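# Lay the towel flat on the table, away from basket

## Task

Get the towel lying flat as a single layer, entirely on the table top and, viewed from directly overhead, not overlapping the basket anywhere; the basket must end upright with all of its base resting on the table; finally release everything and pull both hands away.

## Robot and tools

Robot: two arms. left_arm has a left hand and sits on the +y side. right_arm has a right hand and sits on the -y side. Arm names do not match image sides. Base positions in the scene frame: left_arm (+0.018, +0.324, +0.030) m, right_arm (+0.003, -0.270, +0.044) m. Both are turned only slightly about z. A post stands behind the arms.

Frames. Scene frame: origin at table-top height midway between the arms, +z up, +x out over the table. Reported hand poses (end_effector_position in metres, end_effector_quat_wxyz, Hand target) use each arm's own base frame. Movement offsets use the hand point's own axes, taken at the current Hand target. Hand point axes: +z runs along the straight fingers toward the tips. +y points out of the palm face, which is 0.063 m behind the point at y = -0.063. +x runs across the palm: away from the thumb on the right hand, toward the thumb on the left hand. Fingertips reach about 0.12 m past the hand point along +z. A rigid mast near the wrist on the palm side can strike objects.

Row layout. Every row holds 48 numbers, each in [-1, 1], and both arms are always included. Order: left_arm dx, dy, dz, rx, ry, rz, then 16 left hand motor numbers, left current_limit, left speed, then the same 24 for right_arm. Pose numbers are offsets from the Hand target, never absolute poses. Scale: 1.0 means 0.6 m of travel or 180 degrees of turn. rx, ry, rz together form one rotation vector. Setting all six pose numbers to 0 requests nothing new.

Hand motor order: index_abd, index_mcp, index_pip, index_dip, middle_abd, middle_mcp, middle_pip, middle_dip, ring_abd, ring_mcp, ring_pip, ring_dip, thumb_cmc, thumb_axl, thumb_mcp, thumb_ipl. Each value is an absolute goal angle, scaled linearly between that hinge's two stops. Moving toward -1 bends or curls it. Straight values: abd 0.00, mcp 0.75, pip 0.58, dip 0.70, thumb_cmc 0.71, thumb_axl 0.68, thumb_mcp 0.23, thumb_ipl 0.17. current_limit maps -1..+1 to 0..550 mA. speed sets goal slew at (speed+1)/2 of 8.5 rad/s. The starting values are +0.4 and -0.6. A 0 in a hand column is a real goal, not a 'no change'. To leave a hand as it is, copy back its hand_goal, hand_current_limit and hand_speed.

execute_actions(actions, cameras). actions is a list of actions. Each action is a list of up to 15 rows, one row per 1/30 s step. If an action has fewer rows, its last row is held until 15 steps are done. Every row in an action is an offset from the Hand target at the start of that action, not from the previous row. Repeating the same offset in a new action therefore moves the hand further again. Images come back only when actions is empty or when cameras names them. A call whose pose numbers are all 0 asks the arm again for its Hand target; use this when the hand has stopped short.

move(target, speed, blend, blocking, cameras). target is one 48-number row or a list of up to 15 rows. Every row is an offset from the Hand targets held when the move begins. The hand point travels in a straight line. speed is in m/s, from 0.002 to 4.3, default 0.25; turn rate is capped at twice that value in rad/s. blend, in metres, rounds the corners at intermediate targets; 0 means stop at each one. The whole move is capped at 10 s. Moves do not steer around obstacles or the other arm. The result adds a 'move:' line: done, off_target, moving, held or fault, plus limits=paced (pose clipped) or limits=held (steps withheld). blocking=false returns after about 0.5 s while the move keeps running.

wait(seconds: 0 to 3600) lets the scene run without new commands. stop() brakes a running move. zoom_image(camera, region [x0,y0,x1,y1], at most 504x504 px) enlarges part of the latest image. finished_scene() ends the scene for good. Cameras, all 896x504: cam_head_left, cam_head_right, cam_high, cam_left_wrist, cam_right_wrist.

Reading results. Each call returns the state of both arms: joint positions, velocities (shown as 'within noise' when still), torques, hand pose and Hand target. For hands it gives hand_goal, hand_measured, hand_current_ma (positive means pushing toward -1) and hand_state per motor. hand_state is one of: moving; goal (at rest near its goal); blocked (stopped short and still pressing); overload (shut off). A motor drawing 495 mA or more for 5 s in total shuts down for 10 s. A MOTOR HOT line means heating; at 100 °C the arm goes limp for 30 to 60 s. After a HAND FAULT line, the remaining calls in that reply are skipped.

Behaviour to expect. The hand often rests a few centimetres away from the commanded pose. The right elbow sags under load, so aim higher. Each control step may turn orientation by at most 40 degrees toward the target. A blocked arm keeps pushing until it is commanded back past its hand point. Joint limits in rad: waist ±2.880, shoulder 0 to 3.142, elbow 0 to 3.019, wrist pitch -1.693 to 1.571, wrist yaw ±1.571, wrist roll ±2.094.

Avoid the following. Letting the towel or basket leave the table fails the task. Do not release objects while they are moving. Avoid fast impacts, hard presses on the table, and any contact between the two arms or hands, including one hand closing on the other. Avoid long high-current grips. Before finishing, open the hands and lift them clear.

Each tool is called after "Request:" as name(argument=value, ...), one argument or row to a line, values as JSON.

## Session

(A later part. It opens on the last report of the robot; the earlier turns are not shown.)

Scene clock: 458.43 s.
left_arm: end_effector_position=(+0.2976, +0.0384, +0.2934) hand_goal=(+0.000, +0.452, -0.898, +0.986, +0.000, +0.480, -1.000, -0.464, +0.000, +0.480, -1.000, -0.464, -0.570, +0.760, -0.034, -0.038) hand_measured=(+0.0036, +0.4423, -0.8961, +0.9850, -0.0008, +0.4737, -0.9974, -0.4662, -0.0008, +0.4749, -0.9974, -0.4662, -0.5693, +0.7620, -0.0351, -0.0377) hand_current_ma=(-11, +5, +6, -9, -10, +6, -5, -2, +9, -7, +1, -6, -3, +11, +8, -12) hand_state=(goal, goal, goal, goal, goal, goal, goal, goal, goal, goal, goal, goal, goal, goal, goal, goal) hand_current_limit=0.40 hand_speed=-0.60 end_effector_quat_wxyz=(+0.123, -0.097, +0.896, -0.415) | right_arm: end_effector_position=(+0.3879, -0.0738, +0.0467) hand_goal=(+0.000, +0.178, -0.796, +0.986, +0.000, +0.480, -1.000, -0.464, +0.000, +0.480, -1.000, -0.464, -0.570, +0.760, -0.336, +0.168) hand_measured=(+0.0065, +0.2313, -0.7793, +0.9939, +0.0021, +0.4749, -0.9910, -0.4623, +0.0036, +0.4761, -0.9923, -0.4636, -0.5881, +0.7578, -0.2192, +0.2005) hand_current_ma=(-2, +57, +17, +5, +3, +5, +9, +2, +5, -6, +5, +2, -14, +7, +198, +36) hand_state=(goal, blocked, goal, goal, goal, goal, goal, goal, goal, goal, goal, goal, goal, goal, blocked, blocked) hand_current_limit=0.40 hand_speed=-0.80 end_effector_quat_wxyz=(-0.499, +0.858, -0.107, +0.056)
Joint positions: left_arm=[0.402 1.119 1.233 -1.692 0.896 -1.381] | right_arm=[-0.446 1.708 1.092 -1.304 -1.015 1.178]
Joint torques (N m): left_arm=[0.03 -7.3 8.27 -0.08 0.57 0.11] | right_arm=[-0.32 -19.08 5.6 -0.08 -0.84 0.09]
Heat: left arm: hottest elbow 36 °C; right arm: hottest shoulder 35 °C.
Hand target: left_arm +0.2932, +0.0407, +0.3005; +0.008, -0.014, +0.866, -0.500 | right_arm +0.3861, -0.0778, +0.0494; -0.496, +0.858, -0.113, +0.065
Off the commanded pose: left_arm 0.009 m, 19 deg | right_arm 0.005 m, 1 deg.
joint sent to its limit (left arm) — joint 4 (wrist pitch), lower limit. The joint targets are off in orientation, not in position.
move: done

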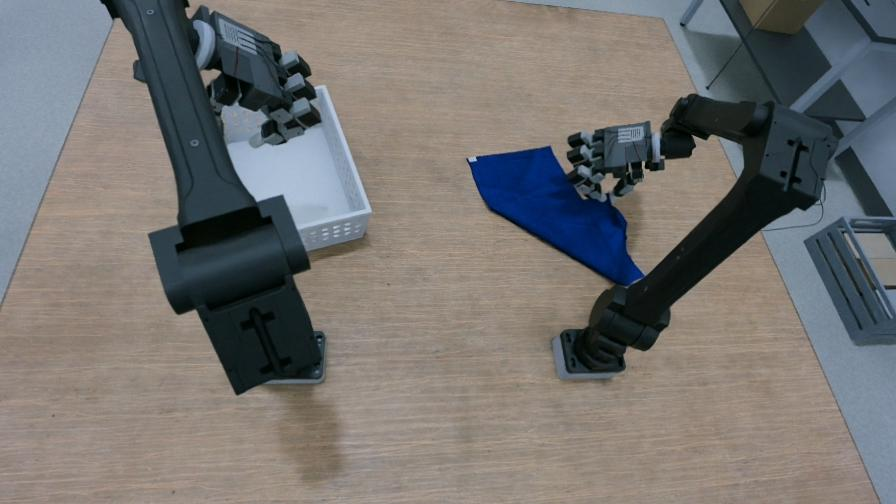

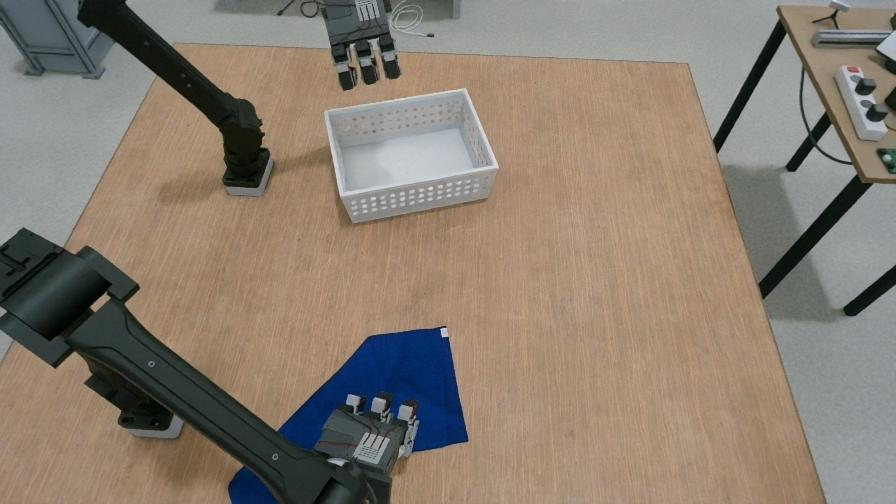

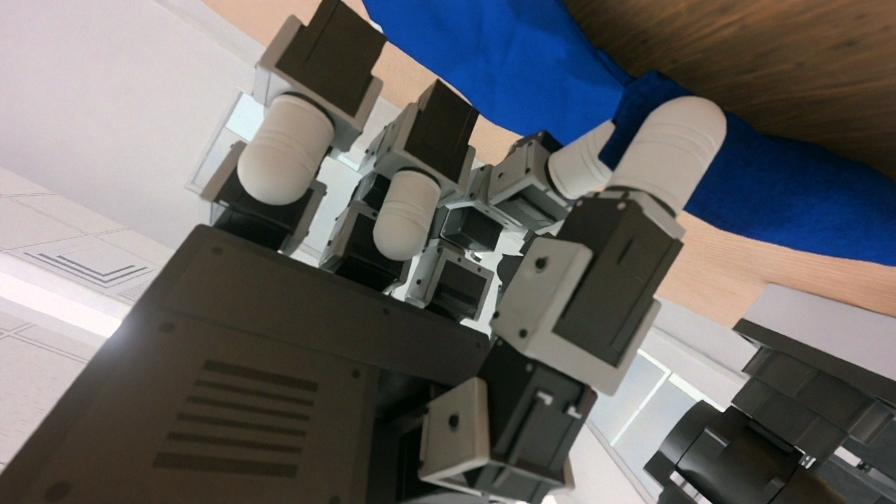

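Request:
move(
  target=[
    [0,0,0,0,0,0,0,0.452,-0.898,0.986,0,0.479,-1,-0.464,0,0.479,-1,-0.464,-0.571,0.76,-0.034,-0.038,0.4,-0.6,0.0425,0.1017,-0.1428,0,0.0722,0.0417,0,0.178,-0.796,0.986,0,0.479,-1,-0.464,0,0.479,-1,-0.464,-0.571,0.76,-0.337,0.168,0.4,-0.8],
    [0,0,0,0,0,0,0,0.452,-0.898,0.986,0,0.479,-1,-0.464,0,0.479,-1,-0.464,-0.571,0.76,-0.034,-0.038,0.4,-0.6,0.0215,0.2028,-0.2848,0,0.1684,0.0972,0,0.178,-0.796,0.986,0,0.479,-1,-0.464,0,0.479,-1,-0.464,-0.571,0.76,-0.337,0.168,0.4,-0.8],
  ],
  speed=0.08,
  blend=0.02,
  cameras=["cam_head_left","cam_high","cam_right_wrist"],
)

Request:
zoom_image(
  camera="cam_head_left",
  region=[440, 120, 710, 320],
)

Scene clock: 467.67 s.
left_arm: end_effector_position=(+0.2976, +0.0384, +0.2934) hand_goal=(+0.000, +0.452, -0.898, +0.986, +0.000, +0.480, -1.000, -0.464, +0.000, +0.480, -1.000, -0.464, -0.570, +0.760, -0.034, -0.038) hand_measured=(+0.0036, +0.4423, -0.8973, +0.9850, -0.0008, +0.4737, -0.9974, -0.4662, -0.0008, +0.4749, -0.9974, -0.4662, -0.5693, +0.7620, -0.0351, -0.0377) hand_current_ma=(-14, +1, +9, -4, -7, +5, -8, -4, +2, -5, -3, -6, +4, +8, +6, -13) hand_state=(goal, goal, goal, goal, goal, goal, goal, goal, goal, goal, goal, goal, goal, goal, goal, goal) hand_current_limit=0.40 hand_speed=-0.60 end_effector_quat_wxyz=(+0.123, -0.097, +0.896, -0.415) | right_arm: end_effector_position=(+0.3431, -0.2731, +0.0365) hand_goal=(+0.000, +0.178, -0.796, +0.986, +0.000, +0.480, -1.000, -0.464, +0.000, +0.480, -1.000, -0.464, -0.570, +0.760, -0.336, +0.168) hand_measured=(+0.0065, +0.2313, -0.7793, +0.9939, +0.0021, +0.4749, -0.9910, -0.4623, +0.0036, +0.4761, -0.9923, -0.4649, -0.5868, +0.7578, -0.2192, +0.2005) hand_current_ma=(+4, +52, +17, +12, +11, +8, +8, +5, +4, -11, +12, -8, -17, +12, +201, +42) hand_state=(goal, blocked, goal, goal, goal, goal, goal, goal, goal, goal, goal, goal, goal, goal, blocked, blocked) hand_current_limit=0.40 hand_speed=-0.80 end_effector_quat_wxyz=(-0.454, +0.789, -0.357, +0.210)
Joint positions: left_arm=[0.402 1.119 1.233 -1.692 0.896 -1.381] | right_arm=[-0.916 1.735 1.113 -1.049 -1.044 1.448]
Joint torques (N m): left_arm=[-0.09 -7.65 8.2 -0.14 0.62 0.12] | right_arm=[0.21 -15.38 7.87 0.42 -0.91 0.1]
Heat: left arm: hottest elbow 36 °C; right arm: hottest shoulder 35 °C.
Hand target: left_arm +0.2932, +0.0407, +0.3005; +0.008, -0.014, +0.866, -0.500 | right_arm +0.3444, -0.2828, +0.0291; -0.454, +0.785, -0.366, +0.211
Off the commanded pose: left_arm 0.009 m, 19 deg | right_arm 0.012 m, 1 deg.
joint sent to its limit (left arm) — joint 4 (wrist pitch), lower limit. The joint targets are off in orientation, not in position.
move: off_target (right_arm)

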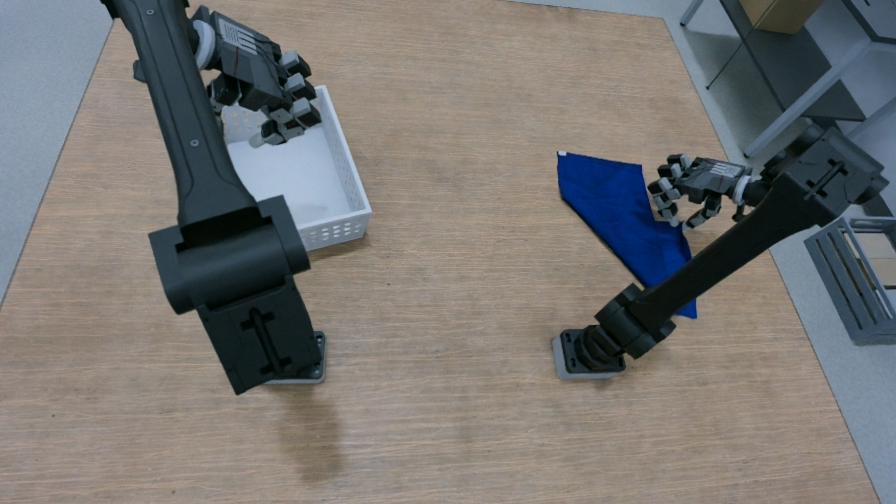

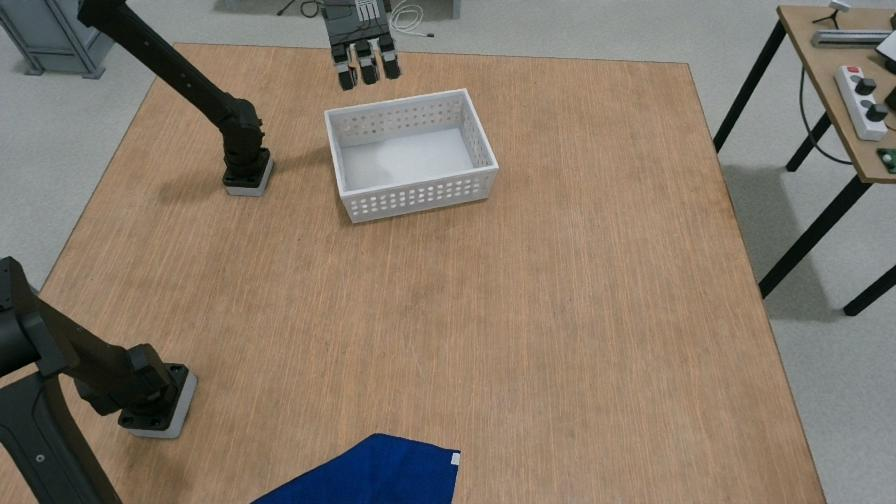

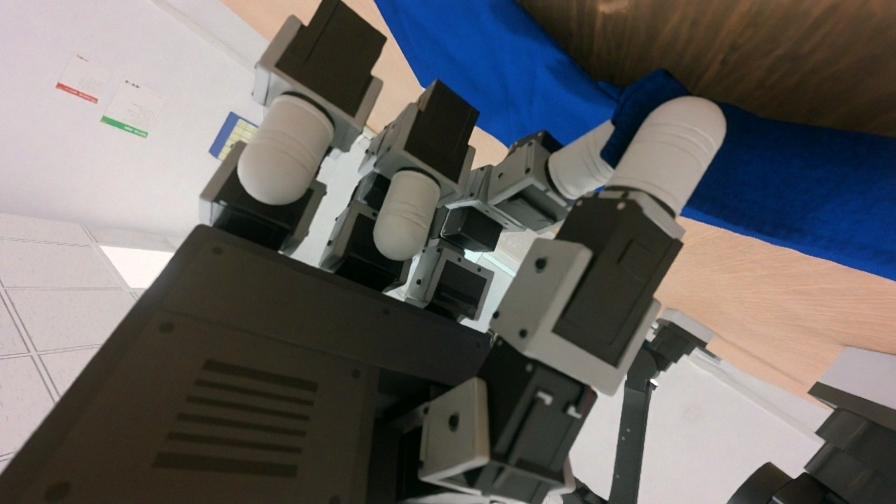

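Scaled by 1.867 from the camera's image (finer frame: 1280x720).

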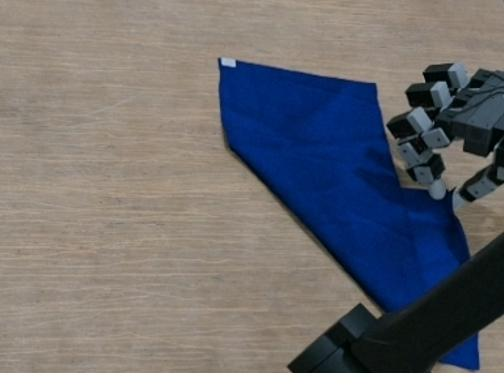

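Request:
move(
  target=[
    [0,0,0,0,0,0,0,0.452,-0.898,0.986,0,0.479,-1,-0.464,0,0.479,-1,-0.464,-0.571,0.76,-0.034,-0.038,0.4,-0.6,0,0.0433,0.025,0,0,0,0,0.178,-0.796,0.986,0,0.479,-1,-0.464,0,0.479,-1,-0.464,-0.571,0.76,-0.337,0.168,0.4,-0.8],
    [0,0,0,0,0,0,0,0.452,-0.898,0.986,0,0.479,-1,-0.464,0,0.479,-1,-0.464,-0.571,0.76,-0.034,-0.038,0.4,-0.6,0,0.0433,0.026,0,0,0,0,0.452,-0.898,0.986,0,0.479,-1,-0.464,0,0.479,-1,-0.464,-0.571,0.76,-0.034,-0.038,0.4,-0.6],
    [0,0,0,0,0,0,0,0.452,-0.898,0.986,0,0.479,-1,-0.464,0,0.479,-1,-0.464,-0.571,0.76,-0.034,-0.038,0.4,-0.6,0,-0.13,-0.075,0,0,0,0,0.452,-0.898,0.986,0,0.479,-1,-0.464,0,0.479,-1,-0.464,-0.571,0.76,-0.034,-0.038,0.4,-0.6],
    [0,0,0,0,0,0,0,0.452,-0.898,0.986,0,0.479,-1,-0.464,0,0.479,-1,-0.464,-0.571,0.76,-0.034,-0.038,0.4,-0.6,-0.1924,-0.2943,0.4067,0,-0.2165,-0.125,0,0.452,-0.898,0.986,0,0.479,-1,-0.464,0,0.479,-1,-0.464,-0.571,0.76,-0.034,-0.038,0.4,-0.4],
  ],
  speed=[0.08, 0.08, 0.08, 0.2],
  cameras=["cam_head_left","cam_high","cam_right_wrist"],
)

Request:
zoom_image(
  camera="cam_head_left",
  region=[520, 120, 720, 340],
)

Scene clock: 477.53 s.
left_arm: end_effector_position=(+0.2976, +0.0384, +0.2934) hand_goal=(+0.000, +0.452, -0.898, +0.986, +0.000, +0.480, -1.000, -0.464, +0.000, +0.480, -1.000, -0.464, -0.570, +0.760, -0.034, -0.038) hand_measured=(+0.0036, +0.4423, -0.8973, +0.9850, -0.0008, +0.4737, -0.9974, -0.4662, -0.0008, +0.4749, -0.9962, -0.4662, -0.5693, +0.7620, -0.0351, -0.0377) hand_current_ma=(-4, +2, +10, +0, -3, +12, -4, -3, -1, -6, -12, -9, +8, +12, +4, -13) hand_state=(goal, goal, goal, goal, goal, goal, goal, goal, goal, goal, goal, goal, goal, goal, goal, goal) hand_current_limit=0.40 hand_speed=-0.60 end_effector_quat_wxyz=(+0.123, -0.097, +0.896, -0.415) | right_arm: end_effector_position=(+0.4878, +0.0017, +0.0618) hand_goal=(+0.000, +0.452, -0.898, +0.986, +0.000, +0.480, -1.000, -0.464, +0.000, +0.480, -1.000, -0.464, -0.570, +0.760, -0.034, -0.038) hand_measured=(+0.0065, +0.4327, -0.8845, +0.9939, +0.0021, +0.4749, -0.9910, -0.4623, +0.0051, +0.4761, -0.9923, -0.4636, -0.5768, +0.7567, -0.0371, -0.0329) hand_current_ma=(-6, -24, +9, +3, +2, +4, +10, +4, +8, -3, +1, -10, -4, +12, +1, +7) hand_state=(goal, goal, goal, goal, goal, goal, goal, goal, goal, goal, goal, goal, goal, goal, goal, goal) hand_current_limit=0.40 hand_speed=-0.40 end_effector_quat_wxyz=(-0.501, +0.864, -0.041, +0.021)
Joint positions: left_arm=[0.402 1.119 1.233 -1.692 0.896 -1.381] | right_arm=[-0.212 1.852 1.357 -1.286 -1.038 1.334]
Joint torques (N m): left_arm=[0.38 -7.18 8.2 -0.12 0.57 0.11] | right_arm=[0.26 -18.26 9.94 -0.95 -0.72 -0.06]
Heat: left arm: hottest elbow 36 °C; right arm: hottest shoulder 35 °C.
Hand target: left_arm +0.2932, +0.0407, +0.3005; +0.008, -0.014, +0.866, -0.500 | right_arm +0.4997, -0.0020, +0.0604; -0.500, +0.865, -0.038, +0.022
Off the commanded pose: left_arm 0.009 m, 19 deg | right_arm 0.012 m, 0 deg.
joint sent to its limit (left arm) — joint 4 (wrist pitch), lower limit. The joint targets are off in orientation, not in position.
move: off_target (right_arm); target 2's new numbers were sent with right_arm's hand 0.014 m and 2 deg from that target; target 4's new numbers were sent with right_arm's hand 0.012 m and 0 deg from that target

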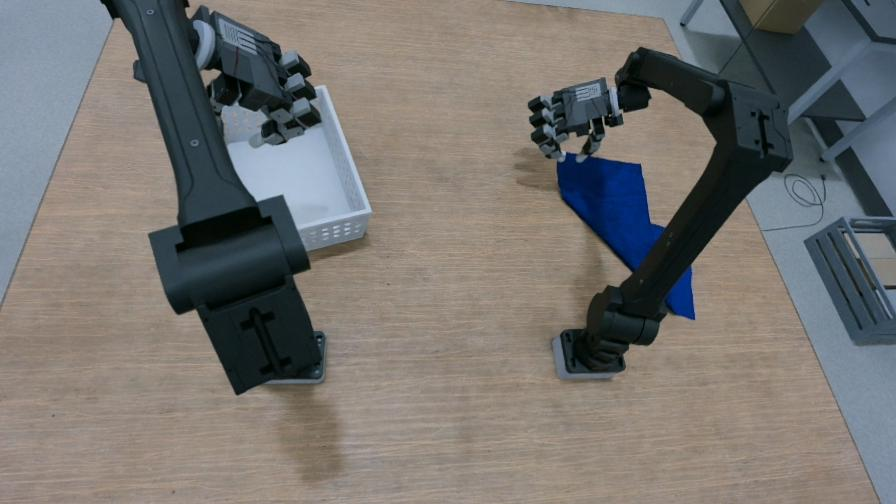

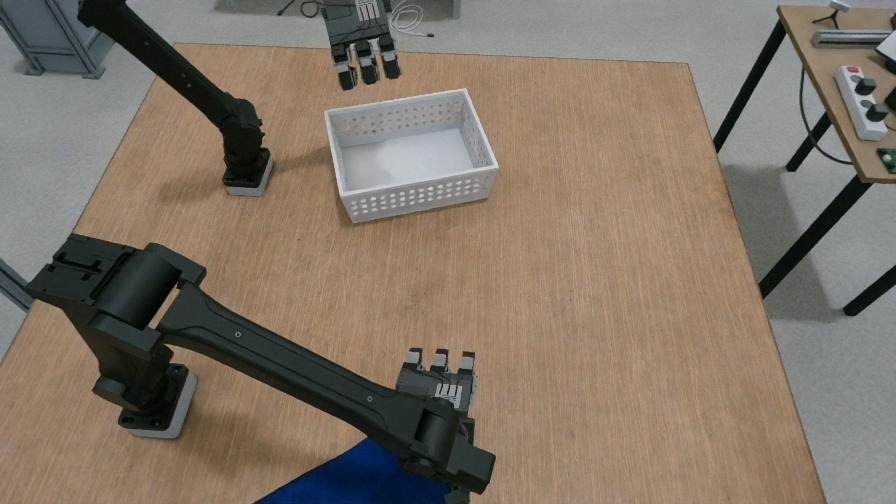

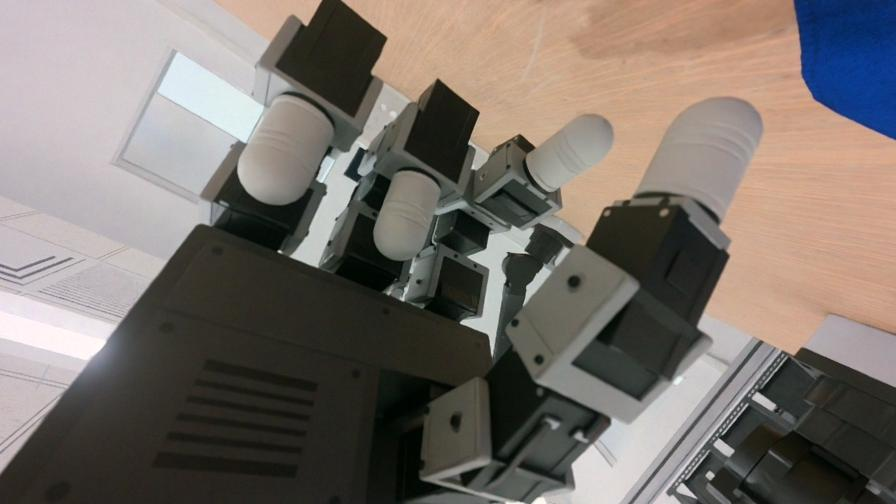

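Scaled by 2.291 from the camera's image (finer frame: 1280x720).

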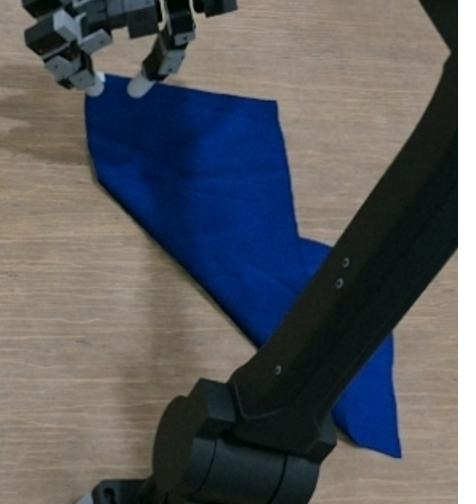

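Request:
execute_actions(
  actions=[],
  cameras=["all"],
)

Scene clock: 480.57 s.
left_arm: end_effector_position=(+0.2976, +0.0384, +0.2934) hand_goal=(+0.000, +0.452, -0.898, +0.986, +0.000, +0.480, -1.000, -0.464, +0.000, +0.480, -1.000, -0.464, -0.570, +0.760, -0.034, -0.038) hand_measured=(+0.0021, +0.4423, -0.8961, +0.9850, +0.0007, +0.4737, -0.9974, -0.4662, -0.0008, +0.4749, -0.9974, -0.4649, -0.5693, +0.7631, -0.0351, -0.0377) hand_current_ma=(-10, +6, +4, -9, -7, +2, -3, -9, +10, -6, -4, +2, +1, +3, +6, -9) hand_state=(goal, goal, goal, goal, goal, goal, goal, goal, goal, goal, goal, goal, goal, goal, goal, goal) hand_current_limit=0.40 hand_speed=-0.60 end_effector_quat_wxyz=(+0.123, -0.097, +0.896, -0.415) | right_arm: end_effector_position=(+0.4878, +0.0017, +0.0618) hand_goal=(+0.000, +0.452, -0.898, +0.986, +0.000, +0.480, -1.000, -0.464, +0.000, +0.480, -1.000, -0.464, -0.570, +0.760, -0.034, -0.038) hand_measured=(+0.0051, +0.4327, -0.8832, +0.9926, +0.0021, +0.4749, -0.9910, -0.4623, +0.0036, +0.4749, -0.9923, -0.4636, -0.5768, +0.7567, -0.0361, -0.0329) hand_current_ma=(-2, -27, +19, +3, +5, +5, +14, +0, +7, -2, +2, -2, -10, -3, +3, +7) hand_state=(goal, goal, goal, goal, goal, goal, goal, goal, goal, goal, goal, goal, goal, goal, goal, goal) hand_current_limit=0.40 hand_speed=-0.40 end_effector_quat_wxyz=(-0.501, +0.864, -0.041, +0.021)
Joint positions: left_arm=[0.402 1.119 1.233 -1.692 0.896 -1.381] | right_arm=[-0.212 1.852 1.357 -1.286 -1.038 1.334]
Joint velocities: within noise
Joint torques (N m): left_arm=[-0.26 -7.59 8.28 -0.21 0.59 0.1] | right_arm=[0.32 -18.67 9.88 -0.98 -0.74 -0.07]
Heat: left arm: hottest elbow 36 °C; right arm: hottest shoulder 35 °C.
Hand target: left_arm +0.2932, +0.0407, +0.3005; +0.008, -0.014, +0.866, -0.500 | right_arm +0.4997, -0.0020, +0.0604; -0.500, +0.865, -0.038, +0.022
Off the commanded pose: left_arm 0.009 m, 19 deg | right_arm 0.012 m, 0 deg.

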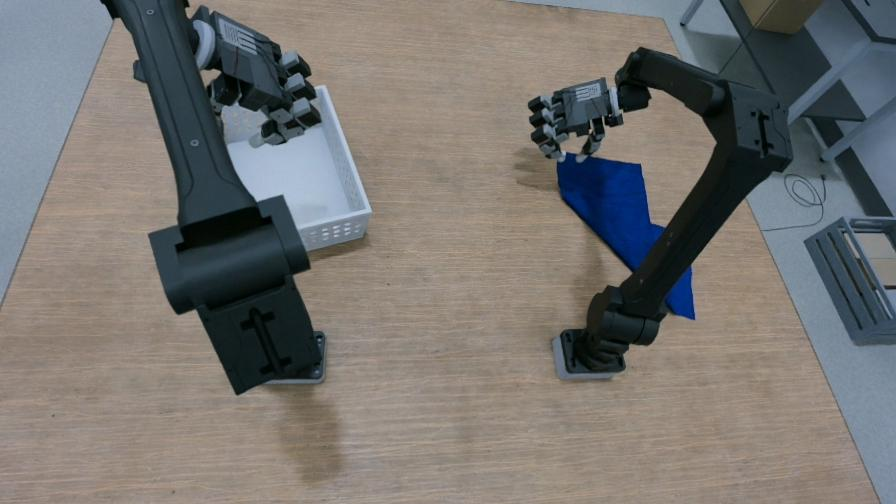

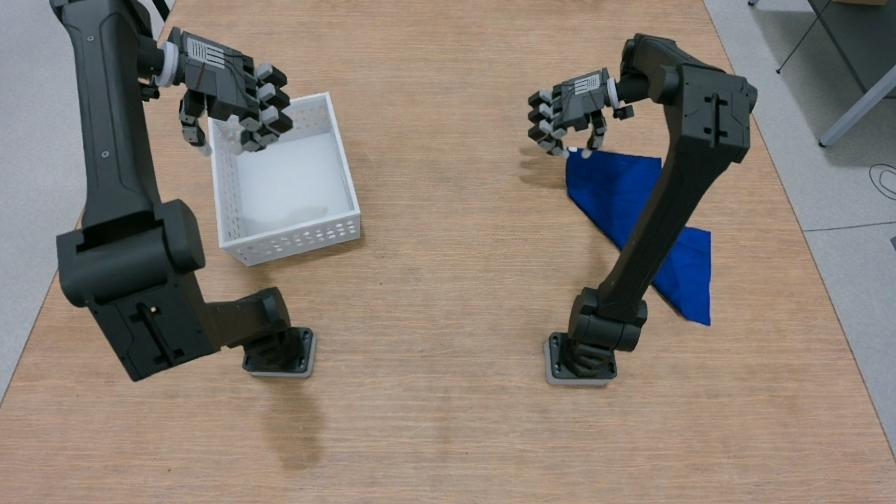

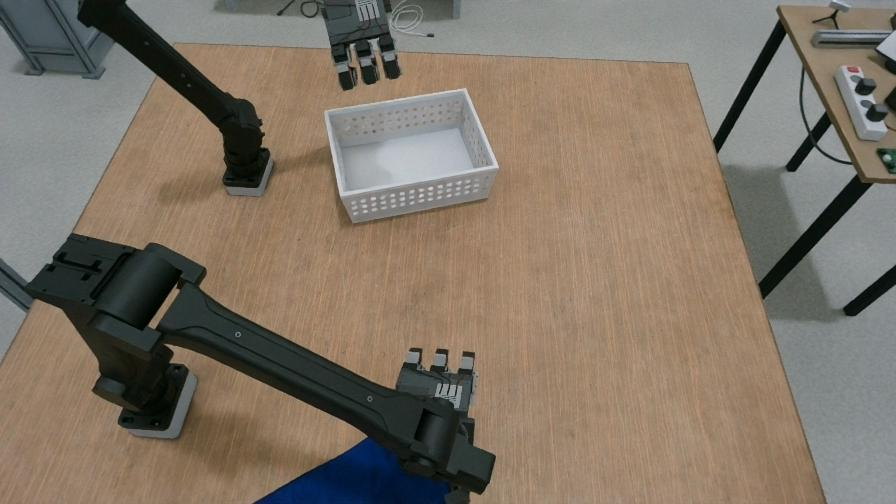

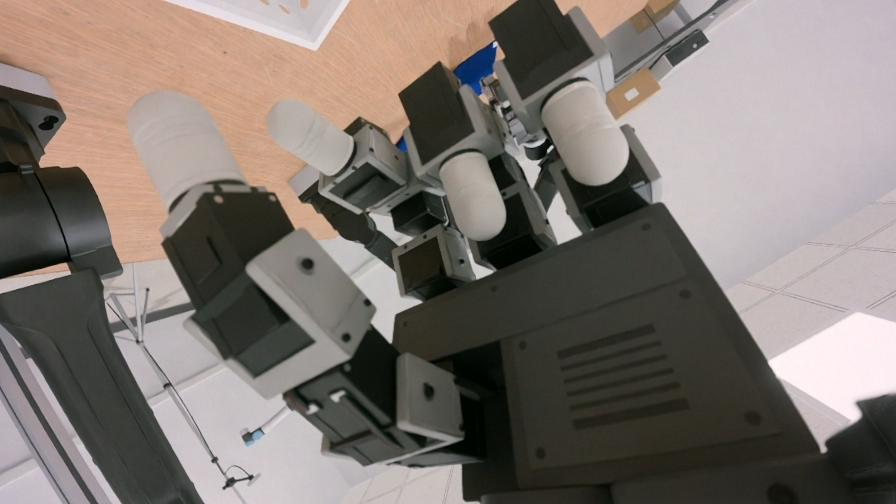

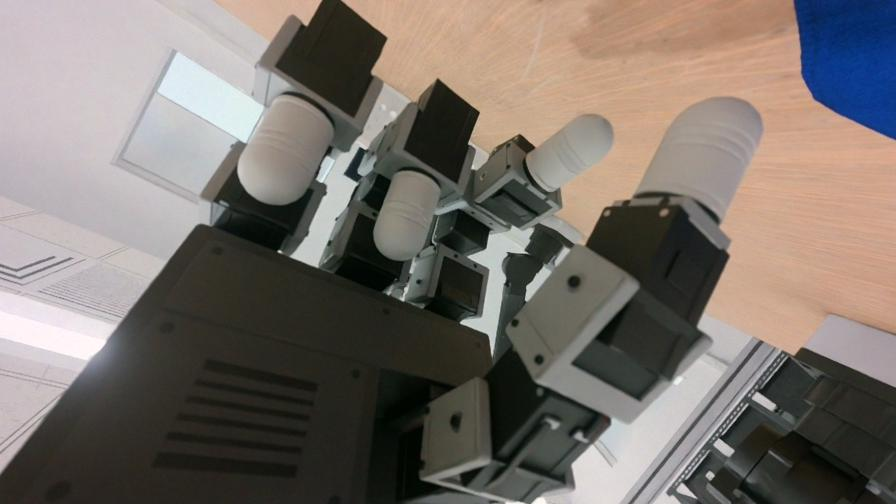

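Request:
zoom_image(
  camera="cam_head_left",
  region=[500, 60, 760, 350],
)

Request:
zoom_image(
  camera="cam_head_right",
  region=[520, 110, 680, 200],
)

Request:
zoom_image(
  camera="cam_head_left",
  region=[520, 110, 680, 200],
)

Scaled by 1.738 from the camera's image (finer frame: 1280x720).

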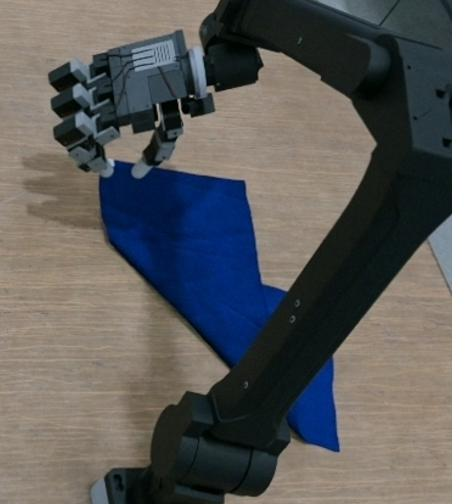

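Scaled by 3.150 from the camera's image (finer frame: 1280x720).

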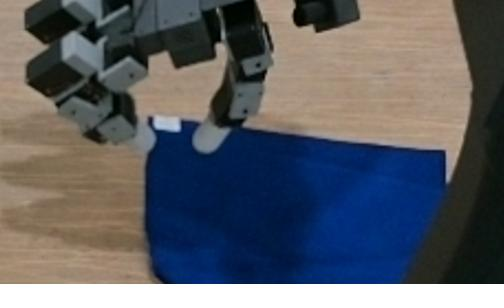

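Scaled by 3.150 from the camera's image (finer frame: 1280x720).

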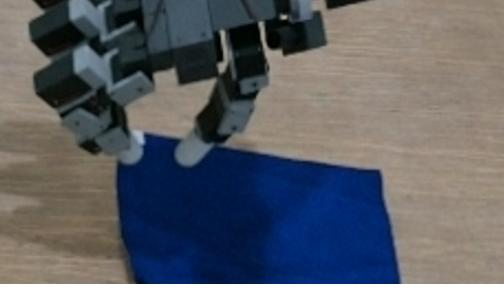

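Request:
move(
  target=[0,0,0,0,0,0,0,0.452,-0.898,0.986,0,0.479,-1,-0.464,0,0.479,-1,-0.464,-0.571,0.76,-0.034,-0.038,0.4,-0.6,0.067,0.0437,0.0242,0,0,0,0,0.452,-0.898,0.986,0,0.479,-1,-0.464,0,0.479,-1,-0.464,-0.571,0.76,-0.034,-0.038,0.4,-0.4],
  speed=0.1,
  cameras=["cam_head_left","cam_high","cam_right_wrist"],
)

Request:
zoom_image(
  camera="cam_head_left",
  region=[520, 110, 680, 200],
)

Request:
zoom_image(
  camera="cam_high",
  region=[340, 360, 540, 504],
)

Scene clock: 484.13 s.
left_arm: end_effector_position=(+0.2976, +0.0384, +0.2934) hand_goal=(+0.000, +0.452, -0.898, +0.986, +0.000, +0.480, -1.000, -0.464, +0.000, +0.480, -1.000, -0.464, -0.570, +0.760, -0.034, -0.038) hand_measured=(+0.0036, +0.4423, -0.8961, +0.9850, -0.0008, +0.4737, -0.9974, -0.4662, -0.0008, +0.4749, -0.9974, -0.4649, -0.5693, +0.7620, -0.0341, -0.0377) hand_current_ma=(-8, +10, +9, -6, -9, +9, -7, -4, +7, +0, -2, -8, +7, +6, +9, -5) hand_state=(goal, goal, goal, goal, goal, goal, goal, goal, goal, goal, goal, goal, goal, goal, goal, goal) hand_current_limit=0.40 hand_speed=-0.60 end_effector_quat_wxyz=(+0.123, -0.097, +0.896, -0.415) | right_arm: end_effector_position=(+0.5239, -0.0061, +0.0336) hand_goal=(+0.000, +0.452, -0.898, +0.986, +0.000, +0.480, -1.000, -0.464, +0.000, +0.480, -1.000, -0.464, -0.570, +0.760, -0.034, -0.038) hand_measured=(+0.0065, +0.4327, -0.8832, +0.9926, +0.0021, +0.4749, -0.9910, -0.4623, +0.0036, +0.4761, -0.9923, -0.4649, -0.5768, +0.7588, -0.0371, -0.0329) hand_current_ma=(-8, -21, +11, +12, +1, +4, +12, -1, +4, -7, +5, -7, -6, +3, -4, +9) hand_state=(goal, goal, goal, goal, goal, goal, goal, goal, goal, goal, goal, goal, goal, goal, goal, goal) hand_current_limit=0.40 hand_speed=-0.40 end_effector_quat_wxyz=(-0.502, +0.864, -0.045, +0.015)
Joint positions: left_arm=[0.402 1.119 1.233 -1.692 0.896 -1.381] | right_arm=[-0.212 1.98 1.471 -1.286 -1.038 1.334]
Joint torques (N m): left_arm=[-0.03 -7.77 8.16 -0.14 0.6 0.08] | right_arm=[0.85 -20.6 9.72 -0.02 -0.8 0.06]
Heat: left arm: hottest elbow 36 °C; right arm: hottest shoulder 35 °C.
Hand target: left_arm +0.2932, +0.0407, +0.3005; +0.008, -0.014, +0.866, -0.500 | right_arm +0.5397, -0.0060, +0.0304; -0.500, +0.865, -0.038, +0.022
Off the commanded pose: left_arm 0.009 m, 19 deg | right_arm 0.016 m, 1 deg.
joint sent to its limit (left arm) — joint 4 (wrist pitch), lower limit. The joint targets are off in orientation, not in position.
move: off_target (right_arm)

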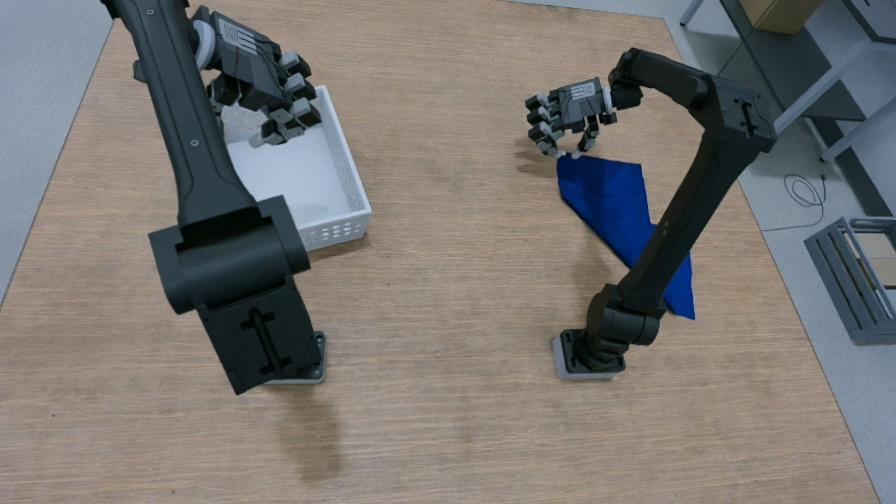

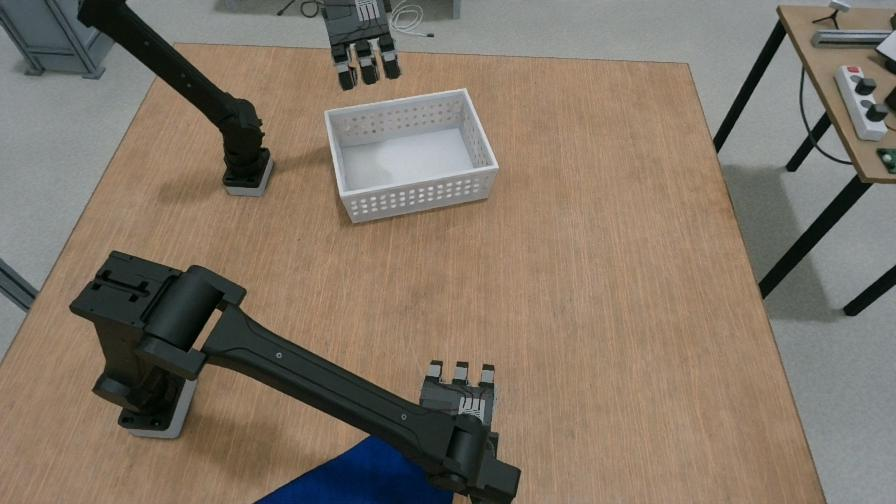

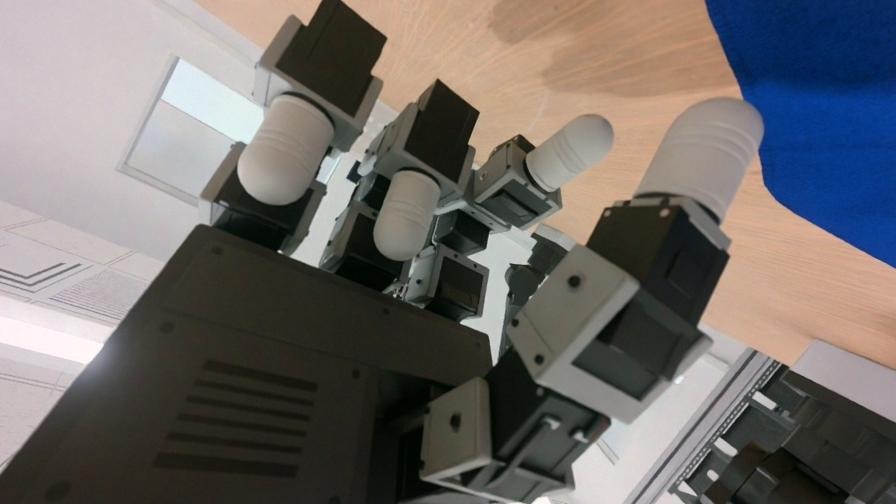

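Scaled by 3.150 from the camera's image (finer frame: 1280x720).

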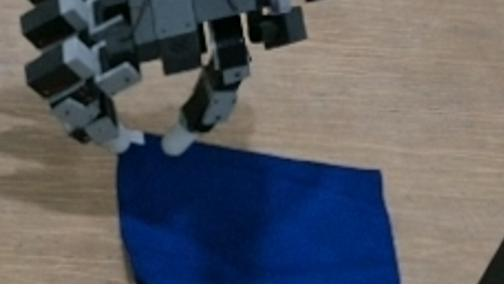

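Scaled by 2.520 from the camera's image (finer frame: 1280x720).

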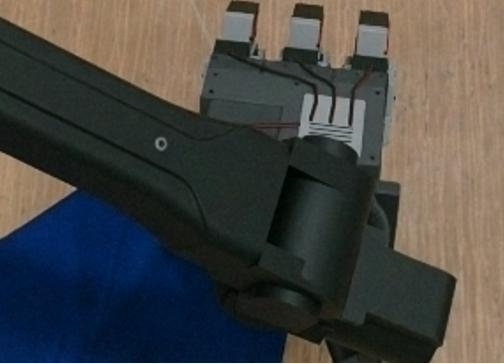

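Request:
move(
  target=[0,0,0,0,0,0,0,0.452,-0.898,0.986,0,0.479,-1,-0.464,0,0.479,-1,-0.464,-0.571,0.76,-0.034,-0.038,0.4,-0.6,0.0167,0.0845,0.0504,0,0,0,0,0.452,-0.898,0.986,0,0.479,-1,-0.464,0,0.479,-1,-0.464,-0.571,0.76,-0.034,-0.038,0.4,-0.4],
  speed=0.08,
  cameras=["cam_head_left","cam_head_right","cam_right_wrist"],
)

Request:
zoom_image(
  camera="cam_head_left",
  region=[520, 110, 680, 200],
)

Request:
zoom_image(
  camera="cam_head_right",
  region=[520, 110, 680, 200],
)

Scene clock: 486.37 s.
left_arm: end_effector_position=(+0.2976, +0.0384, +0.2934) hand_goal=(+0.000, +0.452, -0.898, +0.986, +0.000, +0.480, -1.000, -0.464, +0.000, +0.480, -1.000, -0.464, -0.570, +0.760, -0.034, -0.038) hand_measured=(+0.0036, +0.4423, -0.8961, +0.9850, +0.0007, +0.4737, -0.9974, -0.4662, -0.0008, +0.4761, -0.9962, -0.4662, -0.5705, +0.7620, -0.0351, -0.0367) hand_current_ma=(-7, +9, +8, -6, -6, +8, -8, -5, +1, -3, -11, -4, +8, +4, +8, -8) hand_state=(goal, goal, goal, goal, goal, goal, goal, goal, goal, goal, goal, goal, goal, goal, goal, goal) hand_current_limit=0.40 hand_speed=-0.60 end_effector_quat_wxyz=(+0.123, -0.097, +0.896, -0.415) | right_arm: end_effector_position=(+0.5397, -0.0092, -0.0070) hand_goal=(+0.000, +0.452, -0.898, +0.986, +0.000, +0.480, -1.000, -0.464, +0.000, +0.480, -1.000, -0.464, -0.570, +0.760, -0.034, -0.038) hand_measured=(+0.0065, +0.4327, -0.8858, +0.9939, +0.0021, +0.4749, -0.9910, -0.4623, +0.0051, +0.4749, -0.9923, -0.4649, -0.5630, +0.7641, -0.0361, -0.0444) hand_current_ma=(-4, -20, +19, +8, +6, +2, +8, -1, +10, -10, +4, +2, +1, +11, -3, +0) hand_state=(goal, goal, goal, goal, goal, goal, goal, goal, goal, goal, goal, goal, goal, goal, goal, goal) hand_current_limit=0.40 hand_speed=-0.40 end_effector_quat_wxyz=(-0.500, +0.864, -0.042, +0.027)
Joint positions: left_arm=[0.402 1.119 1.233 -1.692 0.896 -1.381] | right_arm=[-0.212 2.054 1.476 -1.184 -1.039 1.346]
Joint torques (N m): left_arm=[0.38 -7.3 8.13 -0.14 0.59 0.12] | right_arm=[1.08 -19.02 8.66 0.65 -0.79 0.01]
Heat: left arm: hottest elbow 36 °C; right arm: hottest shoulder 35 °C.
Hand target: left_arm +0.2932, +0.0407, +0.3005; +0.008, -0.014, +0.866, -0.500 | right_arm +0.5498, -0.0059, -0.0286; -0.500, +0.865, -0.038, +0.022
Off the commanded pose: left_arm 0.009 m, 19 deg | right_arm 0.024 m, 1 deg.
joint sent to its limit (left arm) — joint 4 (wrist pitch), lower limit. The joint targets are off in orientation, not in position.
move: off_target (right_arm)

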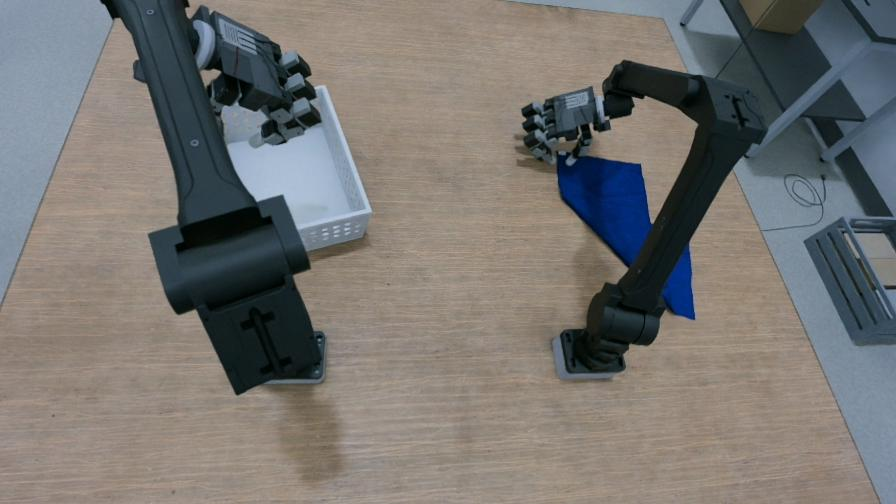

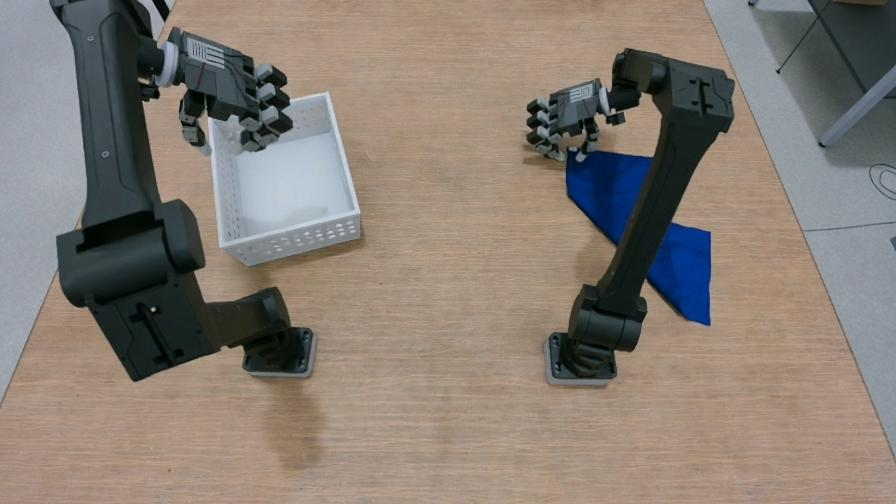

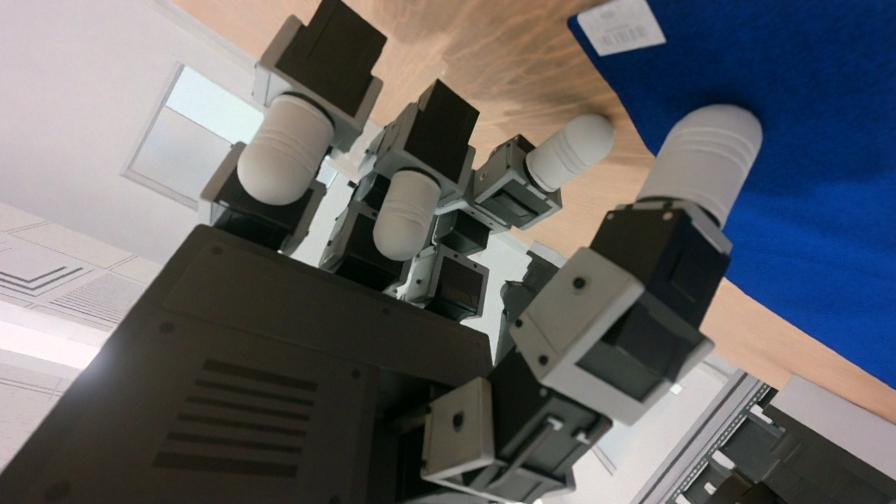

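Scaled by 3.150 from the camera's image (finer frame: 1280x720).

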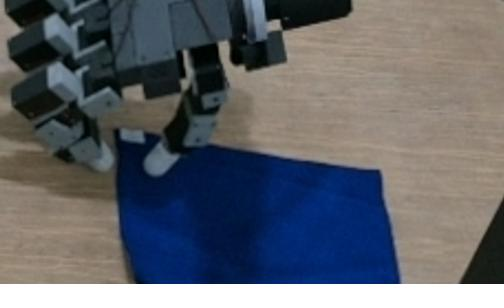

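Scaled by 3.150 from the camera's image (finer frame: 1280x720).

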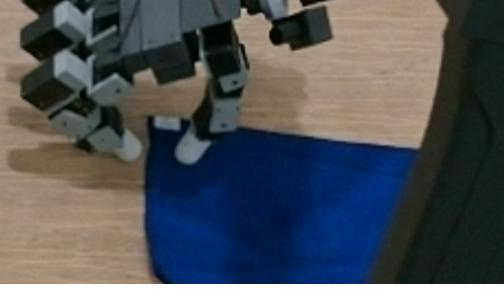

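Well placed. Close.

Request:
move(
  target=[0,0,0,0,0,0,0,0.452,-0.898,0.986,0,0.479,-1,-0.464,0,0.479,-1,-0.464,-0.571,0.76,-0.034,-0.038,0.4,-0.6,0,0.003,0,0,0,0,0,0.178,-0.796,0.986,0,0.479,-1,-0.464,0,0.479,-1,-0.464,-0.571,0.76,-0.337,0.168,0.4,-0.8],
  speed=0.05,
  cameras=["cam_head_left","cam_right_wrist"],
)

Request:
zoom_image(
  camera="cam_head_left",
  region=[520, 110, 680, 200],
)

Scene clock: 487.63 s.
left_arm: end_effector_position=(+0.2976, +0.0384, +0.2934) hand_goal=(+0.000, +0.452, -0.898, +0.986, +0.000, +0.480, -1.000, -0.464, +0.000, +0.480, -1.000, -0.464, -0.570, +0.760, -0.034, -0.038) hand_measured=(+0.0036, +0.4423, -0.8961, +0.9850, -0.0008, +0.4737, -0.9974, -0.4662, -0.0008, +0.4749, -0.9962, -0.4662, -0.5693, +0.7620, -0.0351, -0.0377) hand_current_ma=(-10, +4, +11, -6, -4, +11, -3, -2, +1, +3, -5, -6, +5, +4, +7, -4) hand_state=(goal, goal, goal, goal, goal, goal, goal, goal, goal, goal, goal, goal, goal, goal, goal, goal) hand_current_limit=0.40 hand_speed=-0.60 end_effector_quat_wxyz=(+0.123, -0.097, +0.896, -0.415) | right_arm: end_effector_position=(+0.5411, -0.0097, -0.0062) hand_goal=(+0.000, +0.178, -0.796, +0.986, +0.000, +0.480, -1.000, -0.464, +0.000, +0.480, -1.000, -0.464, -0.570, +0.760, -0.336, +0.168) hand_measured=(+0.0065, +0.1891, -0.8024, +0.9901, +0.0036, +0.4749, -0.9910, -0.4623, +0.0051, +0.4749, -0.9923, -0.4636, -0.5592, +0.7662, -0.2063, +0.2024) hand_current_ma=(-4, +4, +6, +3, +10, +2, +2, +7, +15, -10, +3, -4, +12, +14, +225, +44) hand_state=(goal, goal, goal, goal, goal, goal, goal, goal, goal, goal, goal, goal, goal, goal, blocked, blocked) hand_current_limit=0.40 hand_speed=-0.80 end_effector_quat_wxyz=(-0.500, +0.865, -0.042, +0.028)
Joint positions: left_arm=[0.402 1.119 1.233 -1.692 0.896 -1.381] | right_arm=[-0.212 2.054 1.479 -1.183 -1.039 1.349]
Joint torques (N m): left_arm=[-0.67 -7.59 8.01 -0.14 0.59 0.08] | right_arm=[1.32 -18.84 8.31 0.5 -0.78 -0.06]
Heat: left arm: hottest elbow 36 °C; right arm: hottest shoulder 35 °C.
Hand target: left_arm +0.2932, +0.0407, +0.3005; +0.008, -0.014, +0.866, -0.500 | right_arm +0.5497, -0.0068, -0.0301; -0.500, +0.865, -0.038, +0.022
Off the commanded pose: left_arm 0.009 m, 19 deg | right_arm 0.026 m, 1 deg.
joint sent to its limit (left arm) — joint 4 (wrist pitch), lower limit. The joint targets are off in orientation, not in position.
move: off_target (right_arm)

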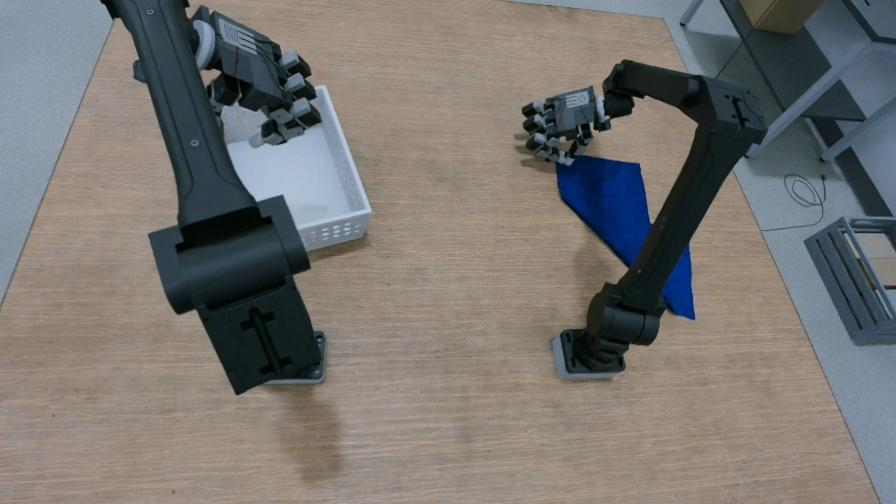

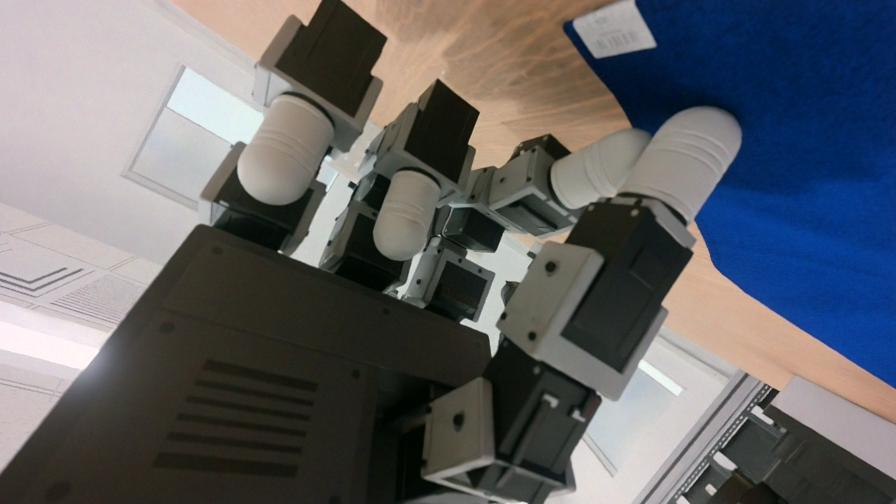

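Scaled by 3.150 from the camera's image (finer frame: 1280x720).

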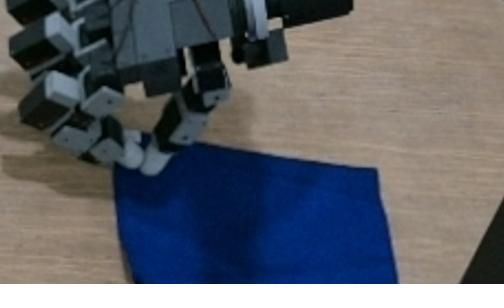

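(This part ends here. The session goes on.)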